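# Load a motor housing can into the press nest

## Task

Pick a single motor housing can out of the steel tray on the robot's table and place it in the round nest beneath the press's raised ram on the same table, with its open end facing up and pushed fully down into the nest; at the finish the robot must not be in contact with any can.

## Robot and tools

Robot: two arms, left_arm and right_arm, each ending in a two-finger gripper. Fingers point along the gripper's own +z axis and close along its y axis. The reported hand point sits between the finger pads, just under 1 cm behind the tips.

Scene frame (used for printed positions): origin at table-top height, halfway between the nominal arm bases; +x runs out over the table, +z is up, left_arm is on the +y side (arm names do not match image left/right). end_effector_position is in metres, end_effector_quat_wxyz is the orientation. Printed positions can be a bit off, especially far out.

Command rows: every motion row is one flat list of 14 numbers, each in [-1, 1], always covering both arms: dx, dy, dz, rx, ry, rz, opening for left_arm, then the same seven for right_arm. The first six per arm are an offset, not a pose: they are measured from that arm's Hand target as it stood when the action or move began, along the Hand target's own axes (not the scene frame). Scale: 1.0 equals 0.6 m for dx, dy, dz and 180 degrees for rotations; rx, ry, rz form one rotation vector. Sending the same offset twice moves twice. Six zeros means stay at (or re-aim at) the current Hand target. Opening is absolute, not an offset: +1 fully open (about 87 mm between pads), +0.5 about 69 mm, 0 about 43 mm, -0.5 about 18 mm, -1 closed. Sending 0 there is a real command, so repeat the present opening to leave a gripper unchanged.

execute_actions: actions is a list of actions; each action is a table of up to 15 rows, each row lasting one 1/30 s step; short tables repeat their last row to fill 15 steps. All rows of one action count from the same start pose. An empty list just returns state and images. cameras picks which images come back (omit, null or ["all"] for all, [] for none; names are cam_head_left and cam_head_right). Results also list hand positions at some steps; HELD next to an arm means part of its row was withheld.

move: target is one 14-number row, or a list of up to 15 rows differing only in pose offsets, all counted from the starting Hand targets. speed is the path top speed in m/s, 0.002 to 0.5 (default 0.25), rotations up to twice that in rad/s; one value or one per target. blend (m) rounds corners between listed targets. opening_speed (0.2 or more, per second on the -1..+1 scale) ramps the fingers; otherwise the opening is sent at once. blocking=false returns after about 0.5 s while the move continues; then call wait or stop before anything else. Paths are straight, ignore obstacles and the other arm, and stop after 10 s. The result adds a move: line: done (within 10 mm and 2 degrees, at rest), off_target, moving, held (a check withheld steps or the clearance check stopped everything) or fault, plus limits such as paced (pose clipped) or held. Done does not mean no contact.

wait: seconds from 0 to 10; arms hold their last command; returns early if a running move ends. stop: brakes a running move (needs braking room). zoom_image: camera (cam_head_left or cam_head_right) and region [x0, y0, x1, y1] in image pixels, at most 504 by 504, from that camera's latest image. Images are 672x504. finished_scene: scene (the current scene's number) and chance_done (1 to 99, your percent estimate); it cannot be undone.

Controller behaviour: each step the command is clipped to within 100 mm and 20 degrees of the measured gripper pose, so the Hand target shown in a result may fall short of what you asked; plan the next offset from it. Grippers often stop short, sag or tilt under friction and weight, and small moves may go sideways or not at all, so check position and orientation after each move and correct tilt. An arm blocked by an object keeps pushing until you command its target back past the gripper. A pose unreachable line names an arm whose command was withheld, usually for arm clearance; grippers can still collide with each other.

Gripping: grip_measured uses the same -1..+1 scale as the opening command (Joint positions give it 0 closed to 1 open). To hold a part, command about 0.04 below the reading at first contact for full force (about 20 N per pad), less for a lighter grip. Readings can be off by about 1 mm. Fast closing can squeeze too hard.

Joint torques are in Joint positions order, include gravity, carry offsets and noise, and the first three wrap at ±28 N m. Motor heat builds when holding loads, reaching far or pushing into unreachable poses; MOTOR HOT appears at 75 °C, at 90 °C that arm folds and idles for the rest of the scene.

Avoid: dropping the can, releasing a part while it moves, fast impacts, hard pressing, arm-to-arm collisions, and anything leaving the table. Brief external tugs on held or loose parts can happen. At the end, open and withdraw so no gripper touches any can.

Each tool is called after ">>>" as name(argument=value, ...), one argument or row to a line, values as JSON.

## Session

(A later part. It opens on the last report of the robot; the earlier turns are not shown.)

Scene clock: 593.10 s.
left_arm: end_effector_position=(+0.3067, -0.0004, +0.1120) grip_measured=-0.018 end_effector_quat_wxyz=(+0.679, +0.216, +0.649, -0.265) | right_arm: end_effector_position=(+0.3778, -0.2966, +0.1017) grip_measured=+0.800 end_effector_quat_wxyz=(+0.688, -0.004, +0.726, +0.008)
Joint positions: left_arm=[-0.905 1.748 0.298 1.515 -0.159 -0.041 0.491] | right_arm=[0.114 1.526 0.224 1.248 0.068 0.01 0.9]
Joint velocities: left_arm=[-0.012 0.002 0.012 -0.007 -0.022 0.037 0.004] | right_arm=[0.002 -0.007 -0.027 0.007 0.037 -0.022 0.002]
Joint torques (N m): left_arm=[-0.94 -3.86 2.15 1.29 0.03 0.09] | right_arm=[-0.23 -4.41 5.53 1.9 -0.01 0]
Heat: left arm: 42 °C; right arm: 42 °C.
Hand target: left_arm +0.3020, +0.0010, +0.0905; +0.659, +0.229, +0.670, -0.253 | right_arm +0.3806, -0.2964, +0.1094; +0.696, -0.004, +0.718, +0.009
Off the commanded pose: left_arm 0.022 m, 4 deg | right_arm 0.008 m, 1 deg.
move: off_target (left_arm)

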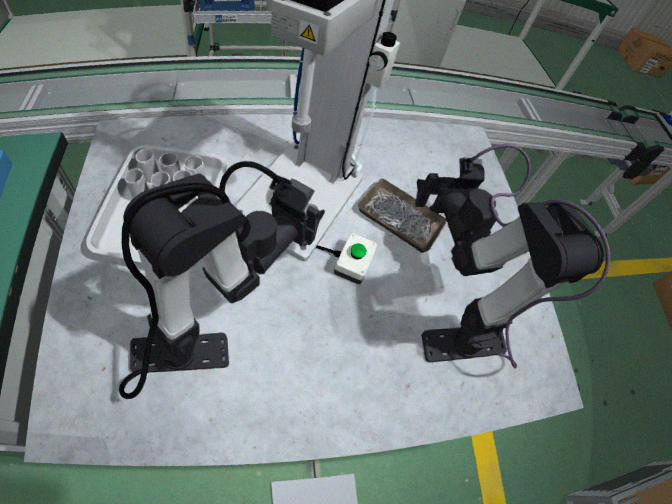

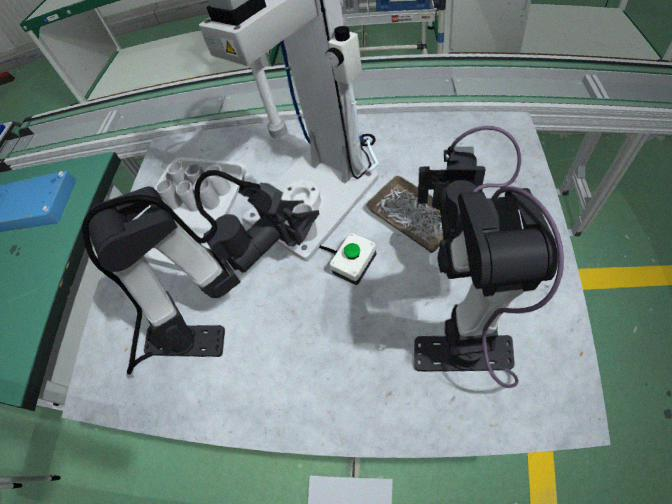

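>>> move(
  target=[-0.027,0,0,0,-0.01,0,-0.05,0,0,0,0,0,0,0.8],
  speed=0.05,
  cameras=[],
)

>>> move(
  target=[0,0,0,0,0,0,0.4,0,0,0,0,0,0,0.8],
  opening_speed=0.25,
)

>>> zoom_image(
  camera="cam_head_right",
  region=[260, 170, 340, 250],
)

>>> zoom_image(
  camera="cam_head_left",
  region=[260, 160, 360, 260],
)

Scene clock: 598.07 s.
left_arm: end_effector_position=(+0.3063, +0.0002, +0.1120) grip_measured=-0.018 end_effector_quat_wxyz=(+0.677, +0.217, +0.652, -0.264) | right_arm: end_effector_position=(+0.3778, -0.2966, +0.1017) grip_measured=+0.800 end_effector_quat_wxyz=(+0.688, -0.004, +0.726, +0.008)
Joint positions: left_arm=[-0.905 1.733 0.298 1.493 -0.159 -0.041 0.491] | right_arm=[0.114 1.526 0.224 1.248 0.068 0.01 0.9]
Joint velocities: left_arm=[-0.007 0.002 -0.022 0.007 -0.007 0.037 0.004] | right_arm=[-0.012 -0.002 -0.012 -0.051 0.007 0.081 0.002]
Joint torques (N m): left_arm=[-0.76 -7.92 2.47 1.26 0.03 0.15] | right_arm=[-0.23 -4.42 5.55 1.9 -0.01 -0.01]
Heat: left arm: 41 °C; right arm: 42 °C.
Hand target: left_arm +0.3024, +0.0013, +0.1067; +0.669, +0.226, +0.660, -0.257 | right_arm +0.3806, -0.2964, +0.1094; +0.696, -0.004, +0.718, +0.009
Off the commanded pose: left_arm 0.007 m, 2 deg | right_arm 0.008 m, 1 deg.
move: done
No camera images: "cameras" was empty.

Scene clock: 600.07 s.
left_arm: end_effector_position=(+0.3056, +0.0010, +0.1037) grip_measured=+0.400 end_effector_quat_wxyz=(+0.667, +0.223, +0.662, -0.258) | right_arm: end_effector_position=(+0.3778, -0.2966, +0.1017) grip_measured=+0.800 end_effector_quat_wxyz=(+0.688, -0.004, +0.726, +0.008)
Joint positions: left_arm=[-0.905 1.733 0.298 1.459 -0.159 -0.041 0.7] | right_arm=[0.114 1.526 0.224 1.248 0.068 0.01 0.9]
Joint velocities: left_arm=[-0.002 -0.022 0.007 0.007 -0.051 -0.095 0.009] | right_arm=[0.002 0.012 -0.002 0.022 -0.007 -0.037 -0.01]
Joint torques (N m): left_arm=[-0.87 -8.08 2.59 1.58 0 0.13] | right_arm=[-0.23 -4.42 5.53 1.9 -0.01 0]
Heat: left arm: 41 °C; right arm: 42 °C.
Hand target: left_arm +0.3024, +0.0013, +0.1067; +0.669, +0.226, +0.660, -0.257 | right_arm +0.3806, -0.2964, +0.1094; +0.696, -0.004, +0.718, +0.009
Off the commanded pose: left_arm 0.004 m, 1 deg | right_arm 0.008 m, 1 deg.
move: done

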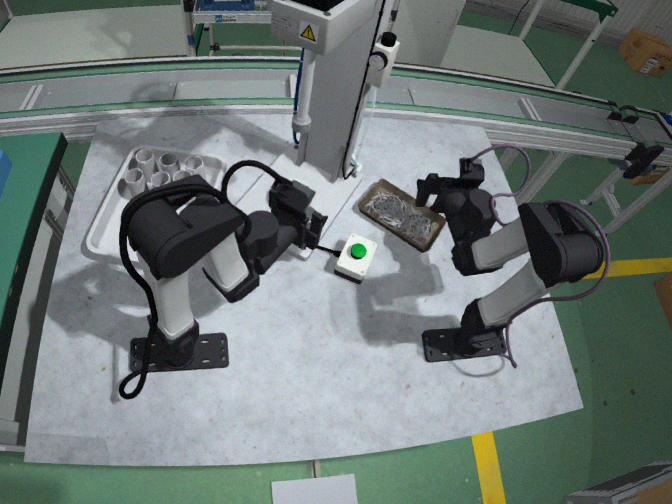

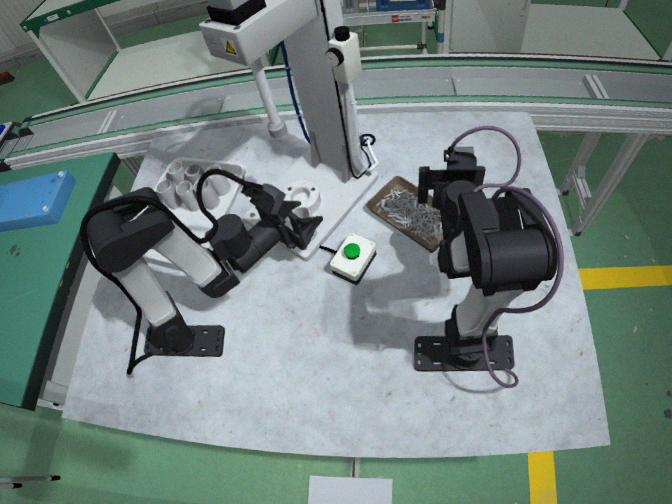

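Scaled by 6.300.

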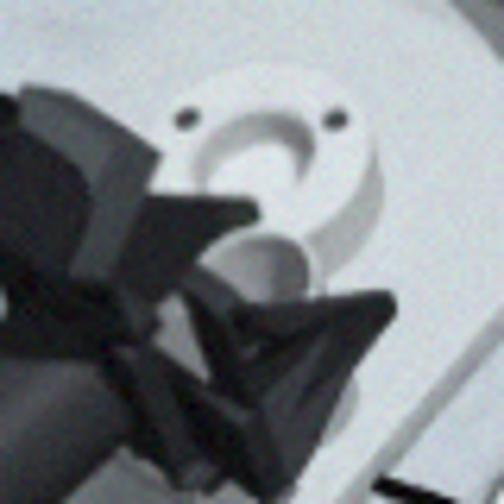

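Scaled by 5.040.

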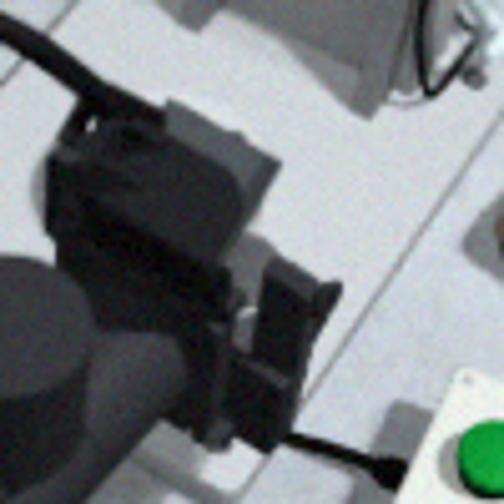

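>>> move(
  target=[0,0,0,0,0,0,0.7,0,0,0,0,0,0,0.8],
  opening_speed=0.5,
  cameras=[],
)

>>> move(
  target=[0.057,0,0.0,0,0.05,0,0.7,0,0,0,0,0,0,0.8],
  speed=0.06,
)

>>> zoom_image(
  camera="cam_head_right",
  region=[250, 160, 350, 260],
)

>>> zoom_image(
  camera="cam_head_left",
  region=[260, 160, 360, 260],
)

Scene clock: 605.37 s.
left_arm: end_effector_position=(+0.3056, +0.0010, +0.1036) grip_measured=+0.700 end_effector_quat_wxyz=(+0.667, +0.223, +0.662, -0.258) | right_arm: end_effector_position=(+0.3778, -0.2966, +0.1017) grip_measured=+0.800 end_effector_quat_wxyz=(+0.688, -0.004, +0.726, +0.008)
Joint positions: left_arm=[-0.905 1.733 0.298 1.459 -0.159 -0.041 0.85] | right_arm=[0.114 1.526 0.224 1.248 0.068 0.01 0.9]
Joint velocities: left_arm=[-0.002 0.002 -0.012 -0.022 -0.037 0.037 -0.009] | right_arm=[0.002 -0.012 0.017 0.007 -0.007 -0.007 0.006]
Joint torques (N m): left_arm=[-0.8 -8.1 2.55 1.56 0.03 0.15] | right_arm=[-0.21 -4.41 5.53 1.9 -0.01 0]
Heat: left arm: 41 °C; right arm: 42 °C.
Hand target: left_arm +0.3024, +0.0013, +0.1067; +0.669, +0.226, +0.660, -0.257 | right_arm +0.3806, -0.2964, +0.1094; +0.696, -0.004, +0.718, +0.009
Off the commanded pose: left_arm 0.004 m, 1 deg | right_arm 0.008 m, 1 deg.
move: done
No camera images: "cameras" was empty.

Scene clock: 607.27 s.
left_arm: end_effector_position=(+0.3000, +0.0069, +0.0589) grip_measured=+0.700 end_effector_quat_wxyz=(+0.606, +0.251, +0.720, -0.226) | right_arm: end_effector_position=(+0.3778, -0.2966, +0.1017) grip_measured=+0.800 end_effector_quat_wxyz=(+0.688, -0.004, +0.726, +0.008)
Joint positions: left_arm=[-0.905 1.732 0.311 1.256 -0.159 -0.048 0.85] | right_arm=[0.114 1.526 0.224 1.248 0.068 0.01 0.9]
Joint velocities: left_arm=[-0.017 -0.012 0.012 -0.037 -0.066 -0.051 0.002] | right_arm=[0.012 0.002 -0.007 -0.022 -0.007 -0.037 0.01]
Joint torques (N m): left_arm=[-0.34 -8.39 4.96 1.54 0.14 -0.07] | right_arm=[-0.21 -4.42 5.53 1.9 -0.01 0]
Heat: left arm: 41 °C; right arm: 42 °C.
Hand target: left_arm +0.3026, -0.0001, +0.0724; +0.615, +0.244, +0.711, -0.238 | right_arm +0.3806, -0.2964, +0.1094; +0.696, -0.004, +0.718, +0.009
Off the commanded pose: left_arm 0.016 m, 2 deg | right_arm 0.008 m, 1 deg.
move: off_target (left_arm)

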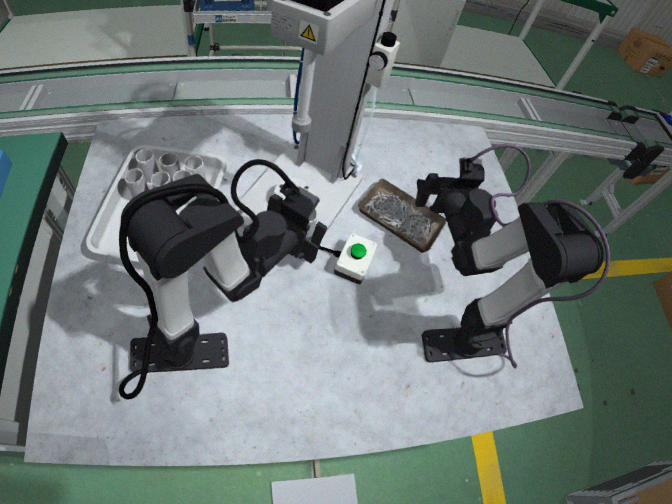

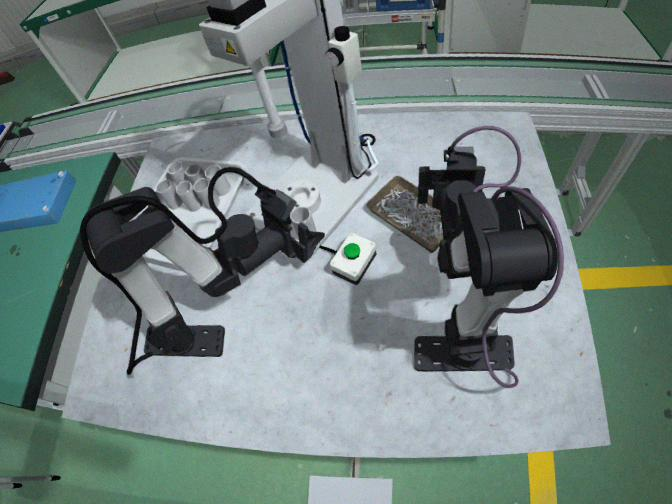

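Scaled by 5.040.

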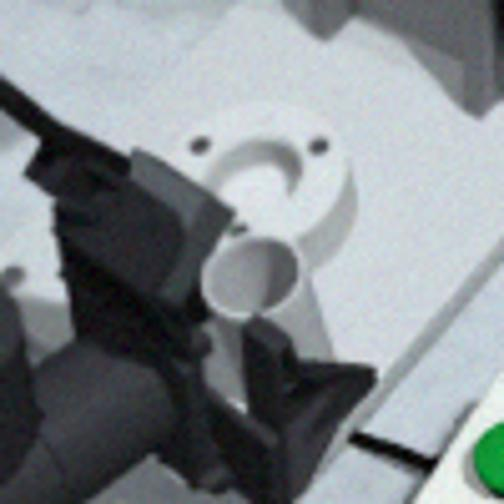

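Scaled by 5.040.

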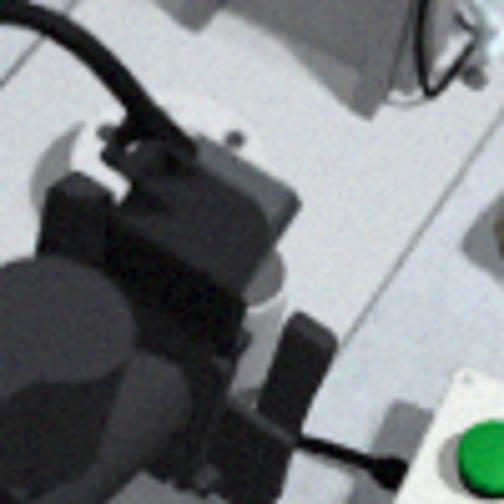

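>>> move(
  target=[0,0,0.013,0,-0.025,0,0.7,0,0,0,0,0,0,0.8],
  speed=0.05,
  cameras=[],
)

>>> move(
  target=[0,0,0,0,0,0,-0.15,0,0,0,0,0,0,0.8],
  opening_speed=0.3,
)

>>> zoom_image(
  camera="cam_head_right",
  region=[250, 160, 350, 260],
)

>>> zoom_image(
  camera="cam_head_left",
  region=[260, 160, 360, 260],
)

Scene clock: 616.60 s.
left_arm: end_effector_position=(+0.3041, +0.0008, +0.0608) grip_measured=+0.700 end_effector_quat_wxyz=(+0.628, +0.241, +0.699, -0.241) | right_arm: end_effector_position=(+0.3778, -0.2966, +0.1017) grip_measured=+0.800 end_effector_quat_wxyz=(+0.688, -0.004, +0.726, +0.008)
Joint positions: left_arm=[-0.905 1.838 0.311 1.431 -0.153 -0.048 0.85] | right_arm=[0.114 1.526 0.224 1.248 0.068 0.01 0.9]
Joint velocities: left_arm=[0.002 0.007 0.002 0.037 0.051 -0.037 -0.002] | right_arm=[-0.007 -0.007 -0.022 -0.007 -0.037 -0.022 0.014]
Joint torques (N m): left_arm=[-0.2 -5.49 4 2.04 0.03 0.09] | right_arm=[-0.23 -4.41 5.53 1.9 -0.01 0]
Heat: left arm: 41 °C; right arm: 42 °C.
Hand target: left_arm +0.3082, -0.0047, +0.0709; +0.643, +0.235, +0.686, -0.248 | right_arm +0.3806, -0.2964, +0.1094; +0.696, -0.004, +0.718, +0.009
Off the commanded pose: left_arm 0.013 m, 3 deg | right_arm 0.008 m, 1 deg.
move: off_target (left_arm)
No camera images: "cameras" was empty.

Scene clock: 619.63 s.
left_arm: end_effector_position=(+0.3051, -0.0002, +0.0664) grip_measured=-0.025 end_effector_quat_wxyz=(+0.636, +0.238, +0.693, -0.245) | right_arm: end_effector_position=(+0.3778, -0.2966, +0.1017) grip_measured=+0.800 end_effector_quat_wxyz=(+0.688, -0.004, +0.726, +0.008)
Joint positions: left_arm=[-0.905 1.838 0.311 1.454 -0.154 -0.048 0.488] | right_arm=[0.114 1.526 0.224 1.248 0.068 0.01 0.9]
Joint velocities: left_arm=[0.002 -0.007 0.002 0.007 -0.007 -0.037 -0.006] | right_arm=[-0.022 -0.007 0.002 -0.037 -0.022 -0.081 -0.01]
Joint torques (N m): left_arm=[-0.21 -5.19 4.08 1.84 0.06 0.08] | right_arm=[-0.23 -4.41 5.53 1.9 -0.01 0]
Heat: left arm: 41 °C; right arm: 42 °C.
Hand target: left_arm +0.3083, -0.0047, +0.0709; +0.643, +0.235, +0.686, -0.247 | right_arm +0.3806, -0.2964, +0.1094; +0.696, -0.004, +0.718, +0.009
Off the commanded pose: left_arm 0.007 m, 1 deg | right_arm 0.008 m, 1 deg.
move: done

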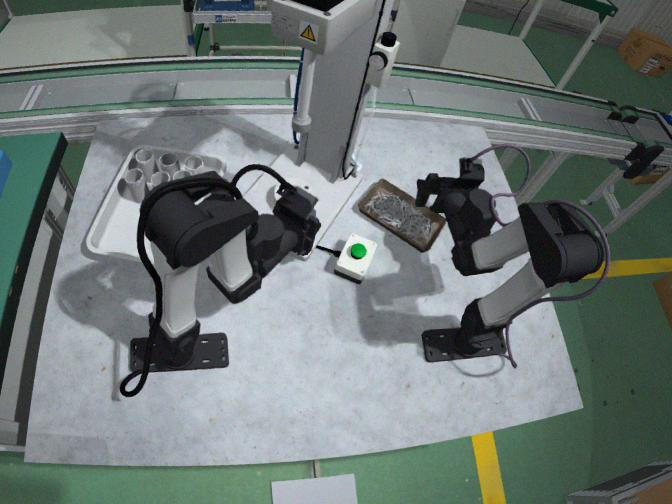

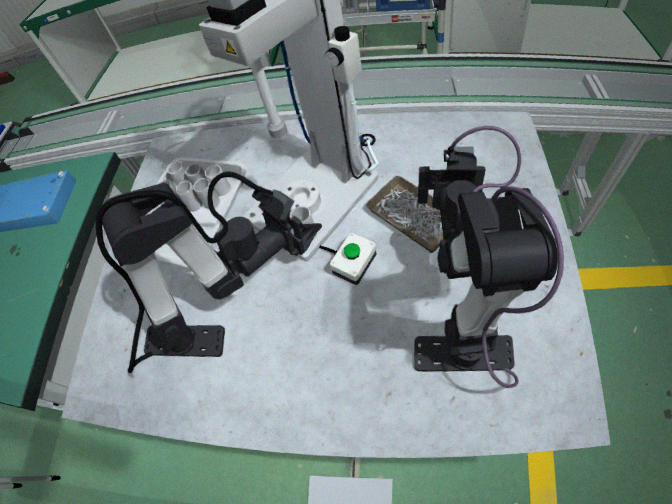

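Scaled by 5.040.

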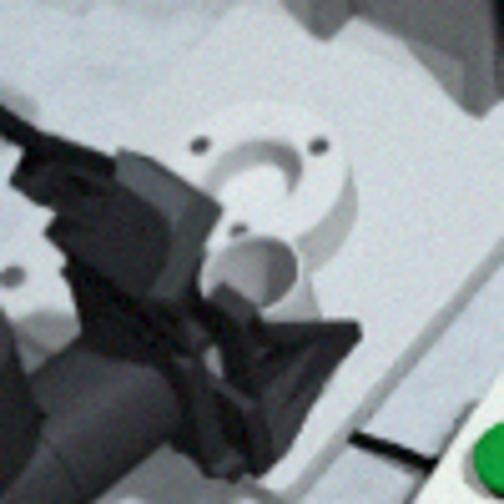

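Scaled by 5.040.

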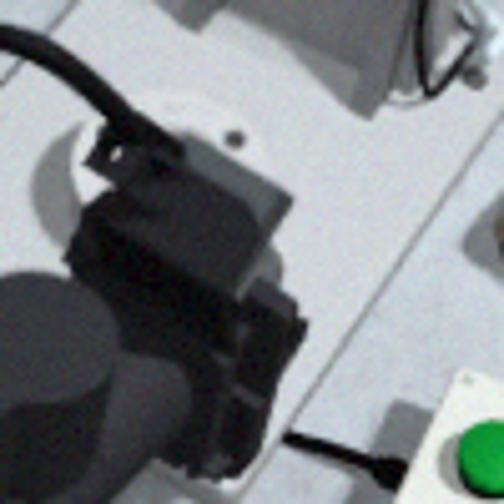

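>>> move(
  target=[-0.14,-0.003,-0.031,0,-0.015,0,-0.15,0,0,0,0,0,0,0.8],
  speed=0.1,
)

>>> zoom_image(
  camera="cam_head_right",
  region=[250, 150, 350, 250],
)

>>> zoom_image(
  camera="cam_head_left",
  region=[260, 150, 360, 250],
)

Scene clock: 625.53 s.
left_arm: end_effector_position=(+0.2941, +0.0100, +0.1320) grip_measured=-0.025 end_effector_quat_wxyz=(+0.635, +0.239, +0.693, -0.245) | right_arm: end_effector_position=(+0.3778, -0.2966, +0.1017) grip_measured=+0.800 end_effector_quat_wxyz=(+0.688, -0.004, +0.726, +0.008)
Joint positions: left_arm=[-0.912 1.378 0.339 0.964 -0.159 -0.048 0.488] | right_arm=[0.114 1.526 0.224 1.248 0.068 0.01 0.9]
Joint velocities: left_arm=[0.007 0.012 0.012 -0.066 0.037 -0.051 -0.006] | right_arm=[-0.002 0.017 -0.012 0.007 -0.051 -0.007 -0.014]
Joint torques (N m): left_arm=[-0.68 -7.09 7.43 1.82 -0.01 0.16] | right_arm=[-0.21 -4.41 5.53 1.9 -0.01 -0.01]
Heat: left arm: 41 °C; right arm: 42 °C.
Hand target: left_arm +0.2984, +0.0039, +0.1578; +0.659, +0.229, +0.670, -0.253 | right_arm +0.3806, -0.2964, +0.1094; +0.696, -0.004, +0.718, +0.009
Off the commanded pose: left_arm 0.024 m, 4 deg | right_arm 0.008 m, 1 deg.
move: off_target (left_arm)

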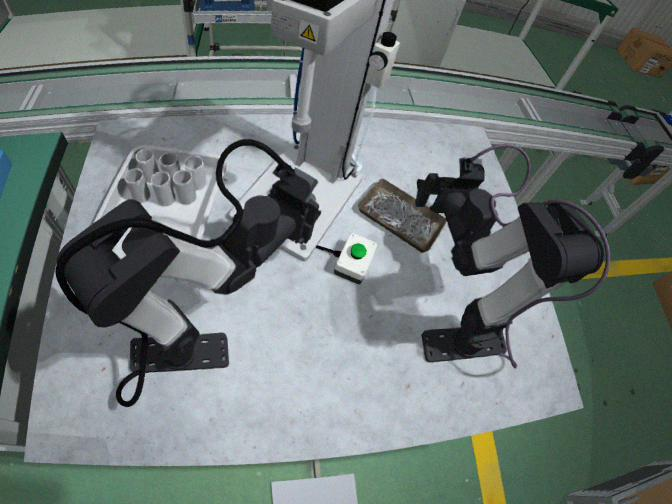

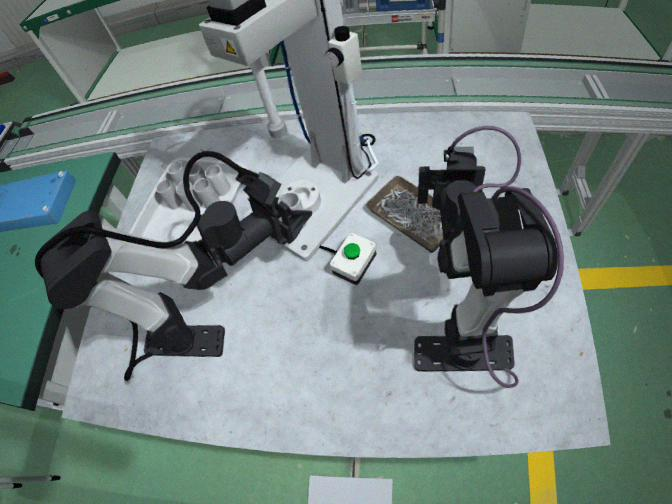

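Scaled by 5.040.

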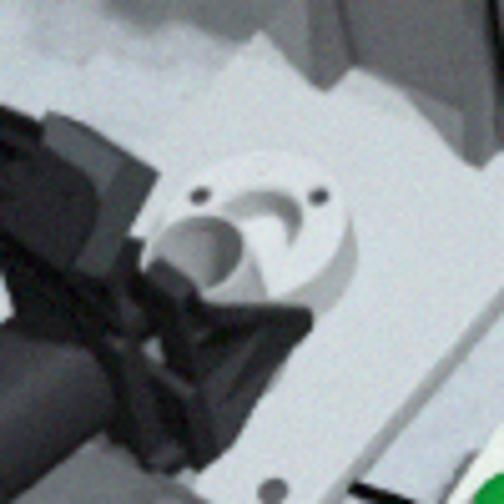

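Scaled by 5.040.

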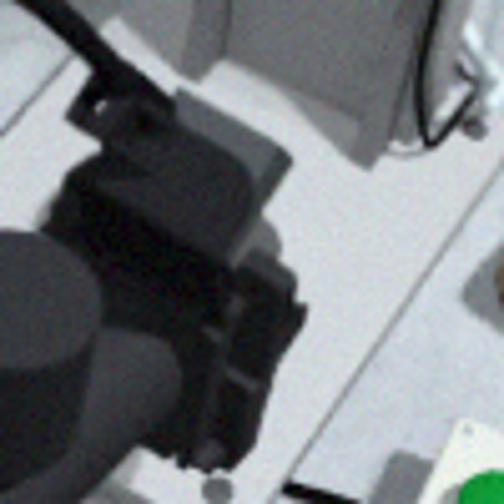

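>>> move(
  target=[-0.033,0.118,0.085,0,0,0,-0.15,0,0,0,0,0,0,0.8],
  speed=0.1,
)

>>> zoom_image(
  camera="cam_head_right",
  region=[260, 150, 340, 230],
)

>>> zoom_image(
  camera="cam_head_left",
  region=[250, 140, 330, 220],
)

Scene clock: 632.10 s.
left_arm: end_effector_position=(+0.3757, +0.0314, +0.1579) grip_measured=-0.025 end_effector_quat_wxyz=(+0.644, +0.232, +0.686, -0.246) | right_arm: end_effector_position=(+0.3778, -0.2966, +0.1017) grip_measured=+0.800 end_effector_quat_wxyz=(+0.688, -0.004, +0.726, +0.008)
Joint positions: left_arm=[-0.629 1.5 0.546 0.905 0.114 -0.033 0.488] | right_arm=[0.114 1.526 0.224 1.248 0.068 0.01 0.9]
Joint velocities: left_arm=[-0.017 -0.007 -0.007 -0.081 0.066 -0.037 0.001] | right_arm=[-0.022 0.002 -0.007 0.037 -0.022 0.022 -0.002]
Joint torques (N m): left_arm=[0.47 -5.39 8.31 1.82 0.17 0.18] | right_arm=[-0.23 -4.41 5.53 1.9 -0.01 0]
Heat: left arm: 42 °C; right arm: 42 °C.
Hand target: left_arm +0.3839, +0.0268, +0.1746; +0.661, +0.234, +0.669, -0.249 | right_arm +0.3806, -0.2964, +0.1094; +0.696, -0.004, +0.718, +0.009
Off the commanded pose: left_arm 0.019 m, 3 deg | right_arm 0.008 m, 1 deg.
move: off_target (left_arm)

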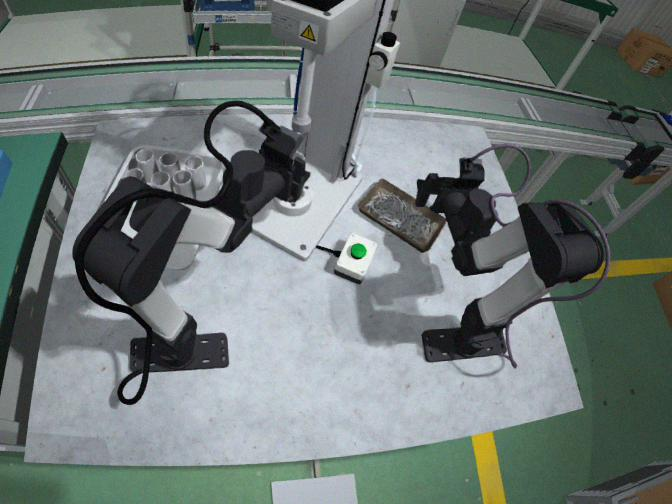

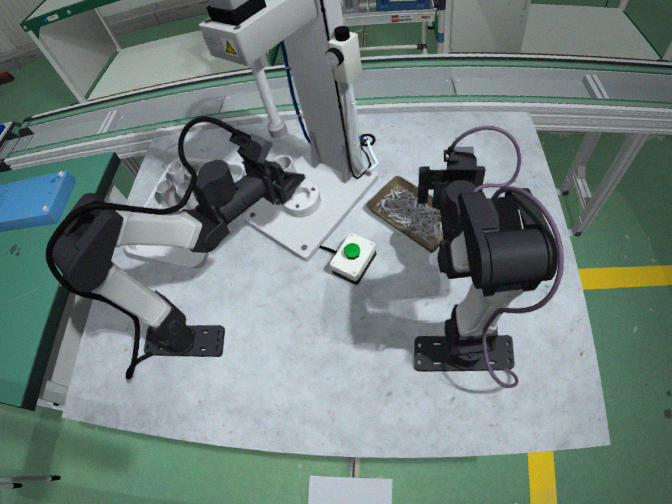

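Scaled by 6.300.

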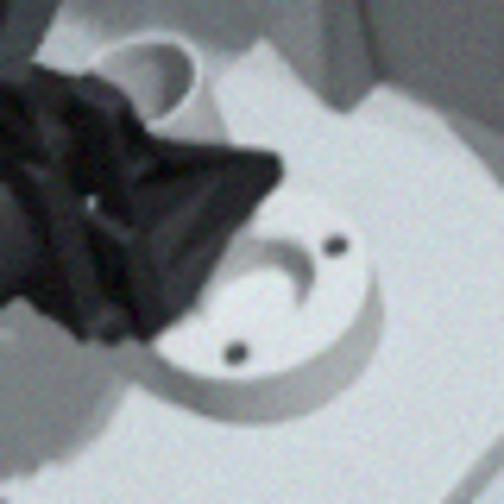

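Scaled by 6.300.

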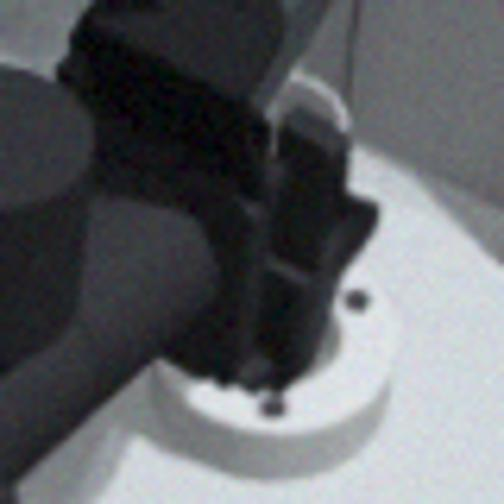

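>>> move(
  target=[0.042,0.0117,0.039,0,0,0,-0.15,0,0,0,0,0,0,0.8],
  speed=0.08,
)

>>> zoom_image(
  camera="cam_head_right",
  region=[270, 150, 330, 210],
)

>>> zoom_image(
  camera="cam_head_left",
  region=[265, 150, 325, 210],
)

Scene clock: 641.50 s.
left_arm: end_effector_position=(+0.3949, +0.0222, +0.1284) grip_measured=-0.025 end_effector_quat_wxyz=(+0.636, +0.234, +0.693, -0.244) | right_arm: end_effector_position=(+0.3778, -0.2966, +0.1017) grip_measured=+0.800 end_effector_quat_wxyz=(+0.688, -0.004, +0.726, +0.008)
Joint positions: left_arm=[-0.618 1.673 0.588 1.014 0.127 -0.032 0.488] | right_arm=[0.114 1.526 0.224 1.248 0.068 0.01 0.9]
Joint velocities: left_arm=[-0.007 0.012 -0.007 -0.007 -0.066 -0.066 0.004] | right_arm=[0.007 -0.002 -0.027 -0.095 0.007 -0.007 -0.006]
Joint torques (N m): left_arm=[0.73 -6.22 7.6 2.06 0.21 0.15] | right_arm=[-0.23 -4.41 5.53 1.9 -0.01 0]
Heat: left arm: 42 °C; right arm: 42 °C.
Hand target: left_arm +0.4058, +0.0174, +0.1482; +0.661, +0.234, +0.669, -0.249 | right_arm +0.3806, -0.2964, +0.1094; +0.696, -0.004, +0.718, +0.009
Off the commanded pose: left_arm 0.024 m, 4 deg | right_arm 0.008 m, 1 deg.
move: off_target (left_arm)

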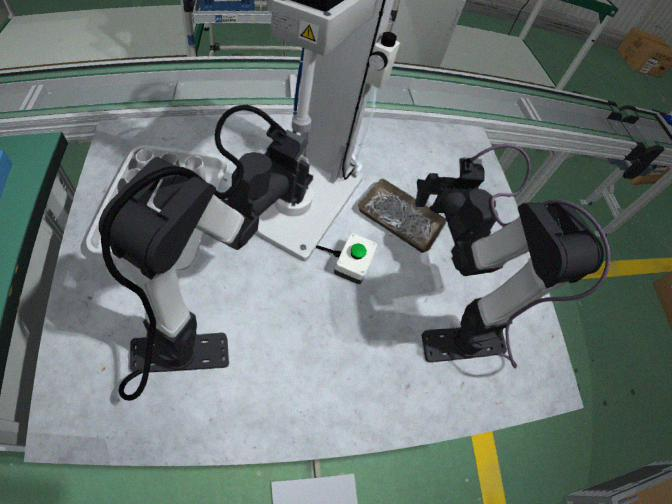

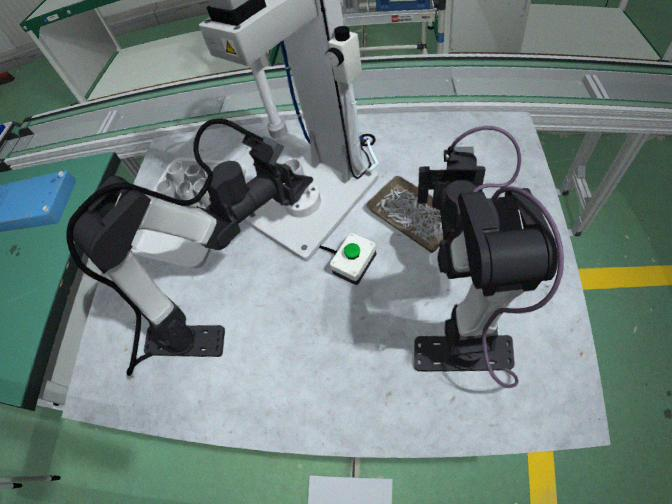

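Scaled by 8.400.

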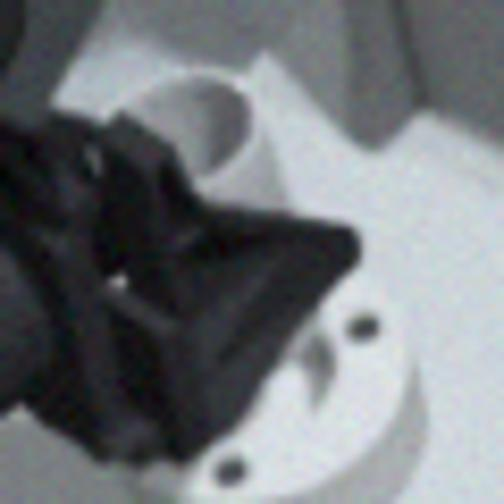

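Scaled by 8.400.

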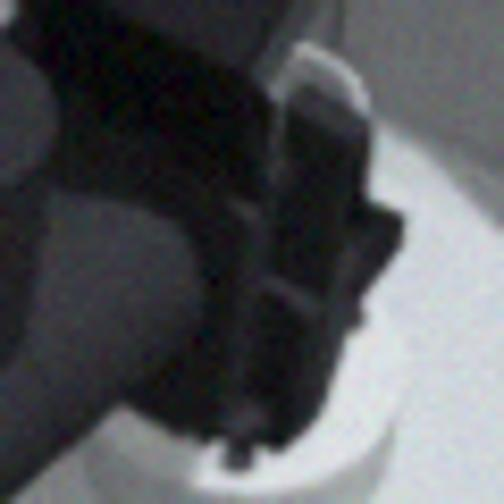

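>>> move(
  target=[0.0205,-0.004,-0.0075,0,0,0,-0.15,0,0,0,0,0,0,0.8],
  speed=0.04,
)

>>> zoom_image(
  camera="cam_head_right",
  region=[270, 150, 330, 210],
)

>>> zoom_image(
  camera="cam_head_left",
  region=[265, 150, 325, 210],
)

Scene clock: 657.20 s.
left_arm: end_effector_position=(+0.3986, +0.0199, +0.1289) grip_measured=-0.025 end_effector_quat_wxyz=(+0.647, +0.232, +0.682, -0.247) | right_arm: end_effector_position=(+0.3778, -0.2966, +0.1017) grip_measured=+0.800 end_effector_quat_wxyz=(+0.688, -0.004, +0.726, +0.008)
Joint positions: left_arm=[-0.618 1.709 0.588 1.082 0.127 -0.032 0.488] | right_arm=[0.114 1.526 0.224 1.248 0.068 0.01 0.9]
Joint velocities: left_arm=[0.032 -0.012 0.012 -0.022 -0.022 0.081 0.001] | right_arm=[0.002 -0.002 -0.007 0.007 -0.066 0.007 0.002]
Joint torques (N m): left_arm=[0.08 -6.53 4.74 2.09 0.12 0.16] | right_arm=[-0.23 -4.41 5.55 1.9 -0.01 0]
Heat: left arm: 44 °C; right arm: 42 °C.
Hand target: left_arm +0.4005, +0.0184, +0.1361; +0.661, +0.234, +0.669, -0.249 | right_arm +0.3806, -0.2964, +0.1094; +0.696, -0.004, +0.718, +0.009
Off the commanded pose: left_arm 0.008 m, 2 deg | right_arm 0.008 m, 1 deg.
move: done

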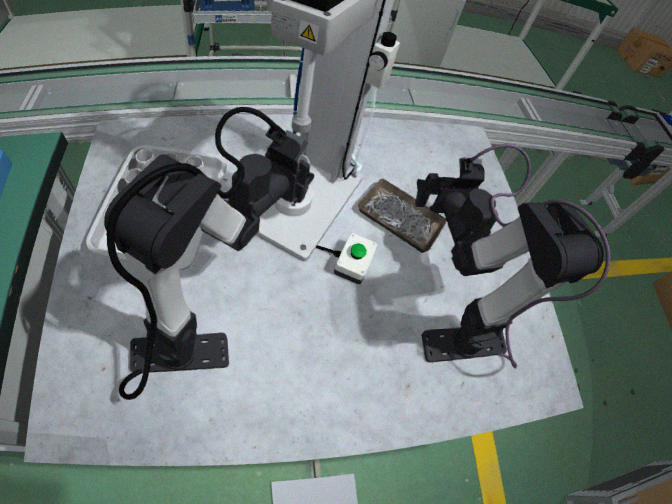

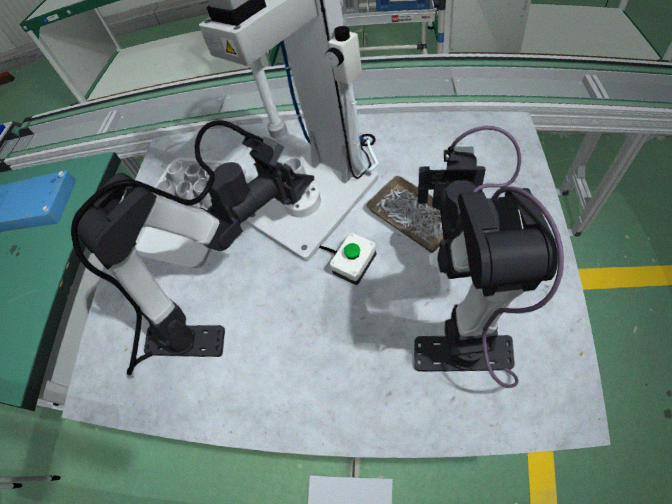

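Scaled by 8.400.

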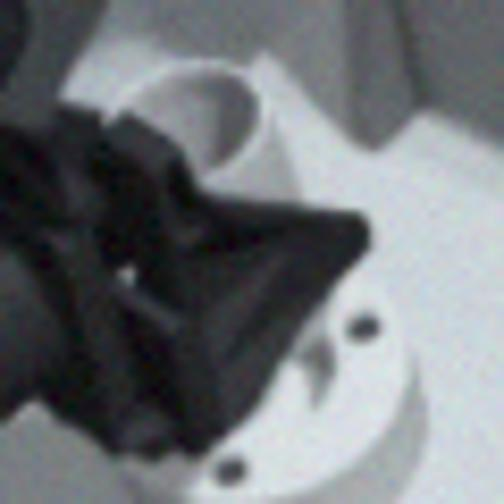

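Scaled by 8.400.

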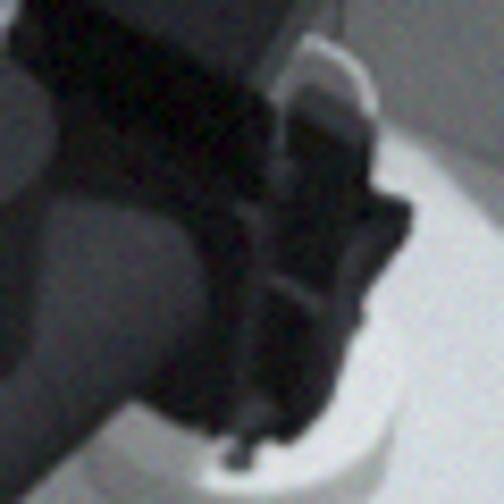

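>>> move(
  target=[0.022,-0.0053,-0.0145,0,0,0,-0.15,0,0,0,0,0,0,0.8],
  speed=0.04,
)

>>> zoom_image(
  camera="cam_head_right",
  region=[270, 150, 330, 210],
)

>>> zoom_image(
  camera="cam_head_left",
  region=[265, 150, 325, 210],
)

Scene clock: 661.10 s.
left_arm: end_effector_position=(+0.3911, +0.0247, +0.1161) grip_measured=-0.025 end_effector_quat_wxyz=(+0.648, +0.232, +0.682, -0.247) | right_arm: end_effector_position=(+0.3778, -0.2966, +0.1017) grip_measured=+0.800 end_effector_quat_wxyz=(+0.688, -0.004, +0.726, +0.008)
Joint positions: left_arm=[-0.618 1.735 0.535 1.161 0.127 -0.032 0.488] | right_arm=[0.114 1.526 0.224 1.248 0.068 0.01 0.9]
Joint velocities: left_arm=[0.022 -0.002 0.007 -0.007 -0.022 -0.051 -0.009] | right_arm=[0.007 -0.007 -0.032 -0.037 0.007 -0.066 -0.01]
Joint torques (N m): left_arm=[-0.64 -6.53 4.31 2.09 0.07 0.13] | right_arm=[-0.23 -4.42 5.53 1.9 -0.01 0]
Heat: left arm: 44 °C; right arm: 42 °C.
Hand target: left_arm +0.3913, +0.0215, +0.1228; +0.661, +0.234, +0.669, -0.249 | right_arm +0.3806, -0.2964, +0.1094; +0.696, -0.004, +0.718, +0.009
Off the commanded pose: left_arm 0.008 m, 2 deg | right_arm 0.008 m, 1 deg.
move: done

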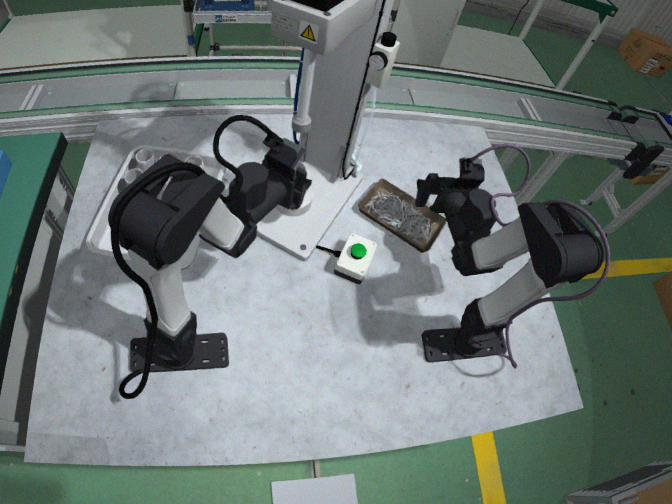

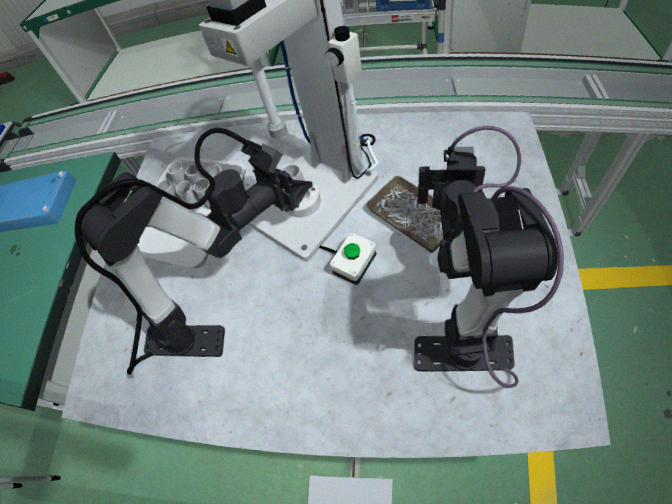

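Scaled by 8.400.

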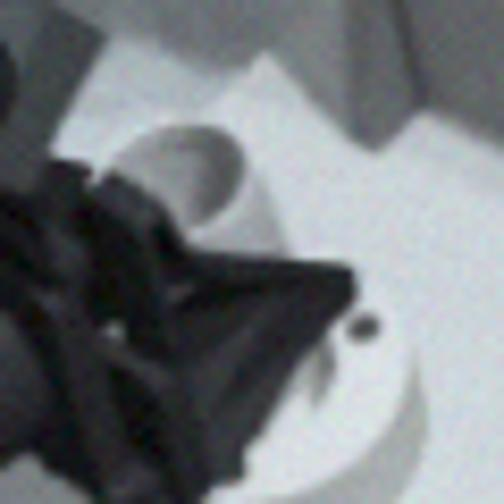

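Scaled by 8.400.

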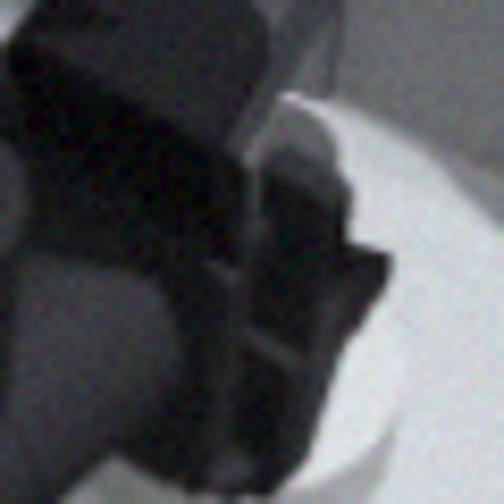

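>>> move(
  target=[0.018,-0.004,0.003,0,0,0,-0.15,0,0,0,0,0,0,0.8],
  speed=0.04,
)

>>> zoom_image(
  camera="cam_head_right",
  region=[270, 160, 330, 220],
)

>>> zoom_image(
  camera="cam_head_left",
  region=[265, 160, 325, 220],
)

Scene clock: 666.23 s.
left_arm: end_effector_position=(+0.3900, +0.0204, +0.1053) grip_measured=-0.025 end_effector_quat_wxyz=(+0.647, +0.234, +0.681, -0.249) | right_arm: end_effector_position=(+0.3778, -0.2966, +0.1017) grip_measured=+0.800 end_effector_quat_wxyz=(+0.688, -0.004, +0.726, +0.008)
Joint positions: left_arm=[-0.629 1.789 0.53 1.22 0.123 -0.032 0.488] | right_arm=[0.114 1.526 0.224 1.248 0.068 0.01 0.9]
Joint velocities: left_arm=[0.007 0.017 -0.012 0.022 -0.051 0.022 -0.009] | right_arm=[-0.012 -0.002 -0.037 -0.007 0.022 0.022 -0.002]
Joint torques (N m): left_arm=[-0.57 -6.75 4.05 2.06 -0.02 0.12] | right_arm=[-0.23 -4.41 5.53 1.9 -0.01 -0.01]
Heat: left arm: 44 °C; right arm: 42 °C.
Hand target: left_arm +0.3908, +0.0184, +0.1118; +0.660, +0.233, +0.669, -0.249 | right_arm +0.3806, -0.2964, +0.1094; +0.696, -0.004, +0.718, +0.009
Off the commanded pose: left_arm 0.007 m, 2 deg | right_arm 0.008 m, 1 deg.
move: done

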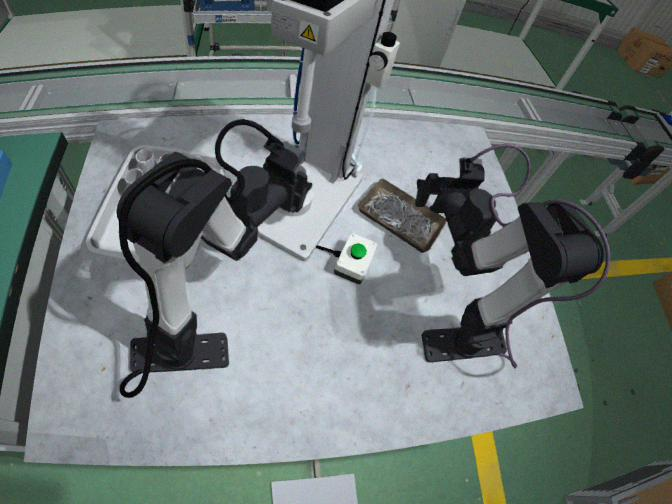

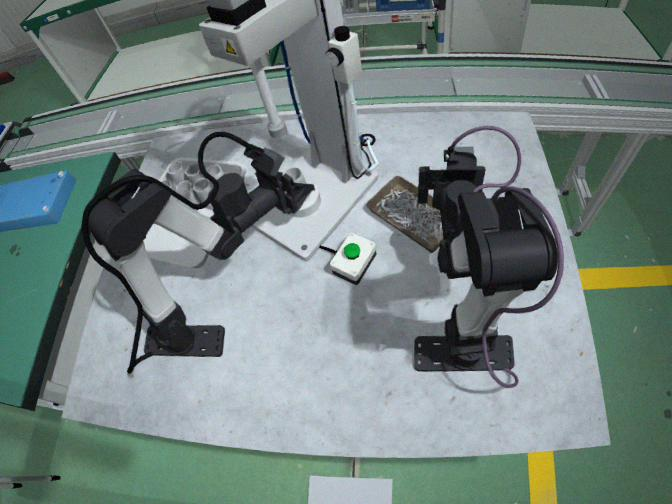

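Scaled by 8.400.

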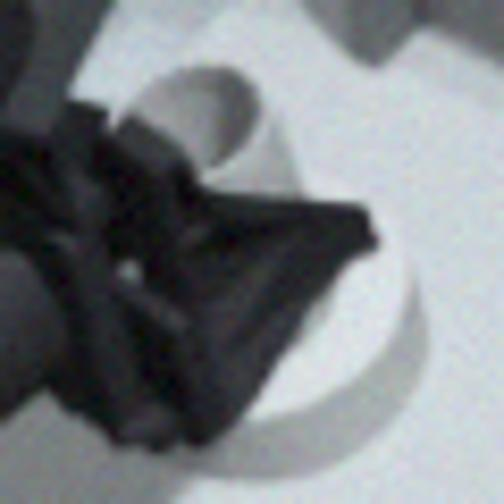

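Scaled by 8.400.

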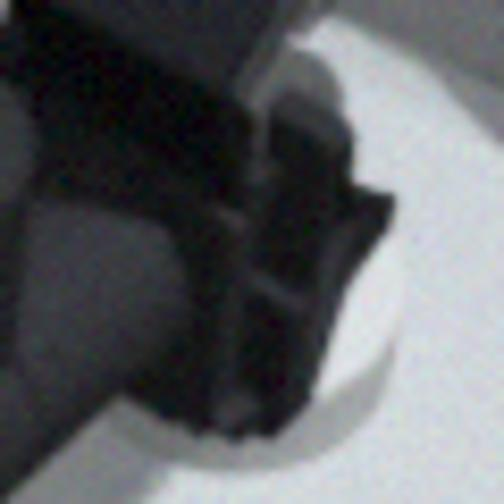

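>>> move(
  target=[0.0155,-0.001,0.007,0,0,0,-0.15,0,0,0,0,0,0,0.8],
  speed=0.04,
)

>>> zoom_image(
  camera="cam_head_right",
  region=[270, 160, 330, 220],
)

>>> zoom_image(
  camera="cam_head_left",
  region=[265, 160, 325, 220],
)

Scene clock: 672.57 s.
left_arm: end_effector_position=(+0.3926, +0.0183, +0.1027) grip_measured=-0.025 end_effector_quat_wxyz=(+0.657, +0.232, +0.672, -0.251) | right_arm: end_effector_position=(+0.3778, -0.2966, +0.1017) grip_measured=+0.800 end_effector_quat_wxyz=(+0.688, -0.004, +0.726, +0.008)
Joint positions: left_arm=[-0.631 1.839 0.53 1.298 0.118 -0.032 0.488] | right_arm=[0.114 1.526 0.224 1.248 0.068 0.01 0.9]
Joint velocities: left_arm=[0.002 0.022 -0.002 0.007 0.022 -0.051 0.004] | right_arm=[0.017 -0.002 -0.012 0.022 0.007 -0.11 -0.002]
Joint torques (N m): left_arm=[-0.7 -6.08 4.48 1.8 0.03 0.14] | right_arm=[-0.23 -4.41 5.53 1.9 -0.01 0]
Heat: left arm: 44 °C; right arm: 42 °C.
Hand target: left_arm +0.3934, +0.0153, +0.1023; +0.660, +0.233, +0.669, -0.249 | right_arm +0.3806, -0.2964, +0.1094; +0.696, -0.004, +0.718, +0.009
Off the commanded pose: left_arm 0.003 m, 1 deg | right_arm 0.008 m, 1 deg.
move: done

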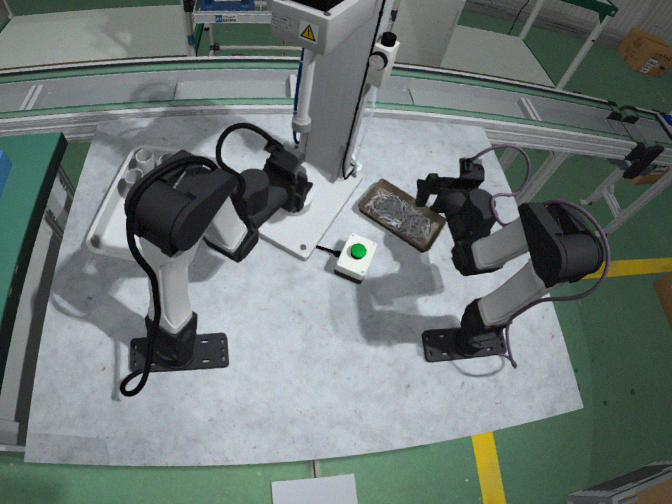

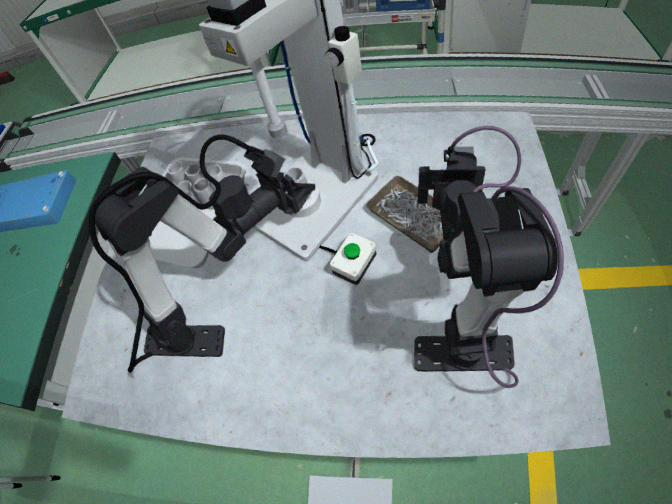

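Scaled by 8.400.

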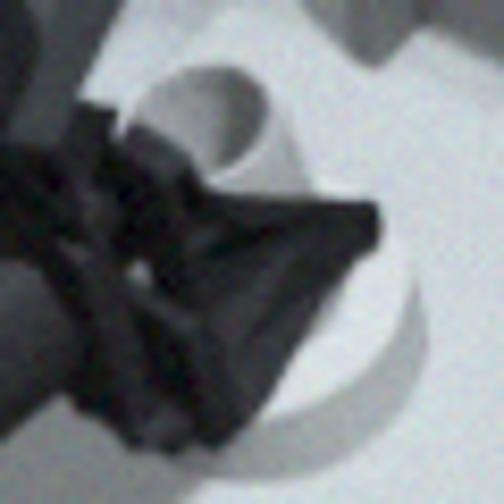

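Scaled by 8.400.

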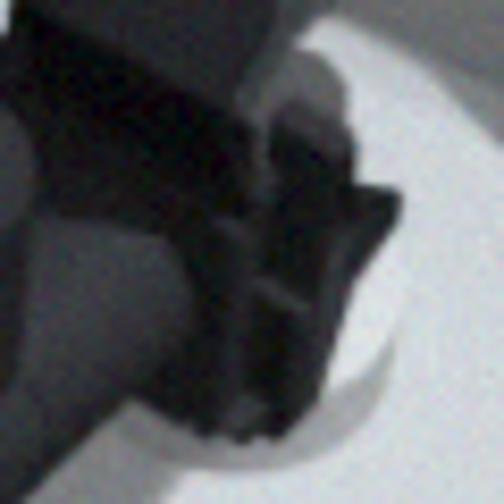

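>>> move(
  target=[0.003,0.0032,0.0038,0,0.006,0,-0.15,0,0,0,0,0,0,0.8],
  speed=0.03,
  cameras=[],
)

>>> move(
  target=[0.0,0.0032,0.0038,0,0,0,-0.15,0,0,0,0,0,0,0.8],
  speed=0.03,
  cameras=[],
)

Scene clock: 677.47 s.
left_arm: end_effector_position=(+0.3926, +0.0184, +0.1024) grip_measured=-0.025 end_effector_quat_wxyz=(+0.657, +0.232, +0.672, -0.251) | right_arm: end_effector_position=(+0.3778, -0.2966, +0.1017) grip_measured=+0.800 end_effector_quat_wxyz=(+0.688, -0.004, +0.726, +0.008)
Joint positions: left_arm=[-0.631 1.839 0.53 1.297 0.118 -0.032 0.488] | right_arm=[0.114 1.526 0.224 1.248 0.068 0.01 0.9]
Joint velocities: left_arm=[0.007 -0.002 -0.002 -0.066 0.066 0.022 0.009] | right_arm=[-0.012 0.002 -0.007 -0.051 0.037 0.066 -0.017]
Joint torques (N m): left_arm=[-0.16 -6.61 5.63 1.39 0.07 0.18] | right_arm=[-0.21 -4.41 5.55 1.9 -0.01 0]
Heat: left arm: 44 °C; right arm: 42 °C.
Hand target: left_arm +0.3964, +0.0153, +0.1004; +0.654, +0.236, +0.675, -0.247 | right_arm +0.3806, -0.2964, +0.1094; +0.696, -0.004, +0.718, +0.009
Off the commanded pose: left_arm 0.005 m, 1 deg | right_arm 0.008 m, 1 deg.
move: done
No camera images: "cameras" was empty.

Scene clock: 678.17 s.
left_arm: end_effector_position=(+0.3940, +0.0174, +0.1024) grip_measured=-0.025 end_effector_quat_wxyz=(+0.655, +0.232, +0.674, -0.250) | right_arm: end_effector_position=(+0.3778, -0.2966, +0.1017) grip_measured=+0.800 end_effector_quat_wxyz=(+0.688, -0.004, +0.726, +0.008)
Joint positions: left_arm=[-0.631 1.839 0.539 1.284 0.118 -0.032 0.488] | right_arm=[0.114 1.526 0.224 1.248 0.068 0.01 0.9]
Joint velocities: left_arm=[-0.012 -0.007 -0.022 0.022 -0.139 -0.022 -0.006] | right_arm=[-0.007 -0.002 0.002 -0.095 0.022 -0.037 -0.01]
Joint torques (N m): left_arm=[0.27 -5.97 5.87 1.54 0.12 0.17] | right_arm=[-0.23 -4.42 5.55 1.9 -0.01 0]
Heat: left arm: 43 °C; right arm: 42 °C.
Hand target: left_arm +0.3994, +0.0154, +0.1004; +0.654, +0.236, +0.675, -0.247 | right_arm +0.3806, -0.2964, +0.1094; +0.696, -0.004, +0.718, +0.009
Off the commanded pose: left_arm 0.006 m, 1 deg | right_arm 0.008 m, 1 deg.
move: done
No camera images: "cameras" was empty.


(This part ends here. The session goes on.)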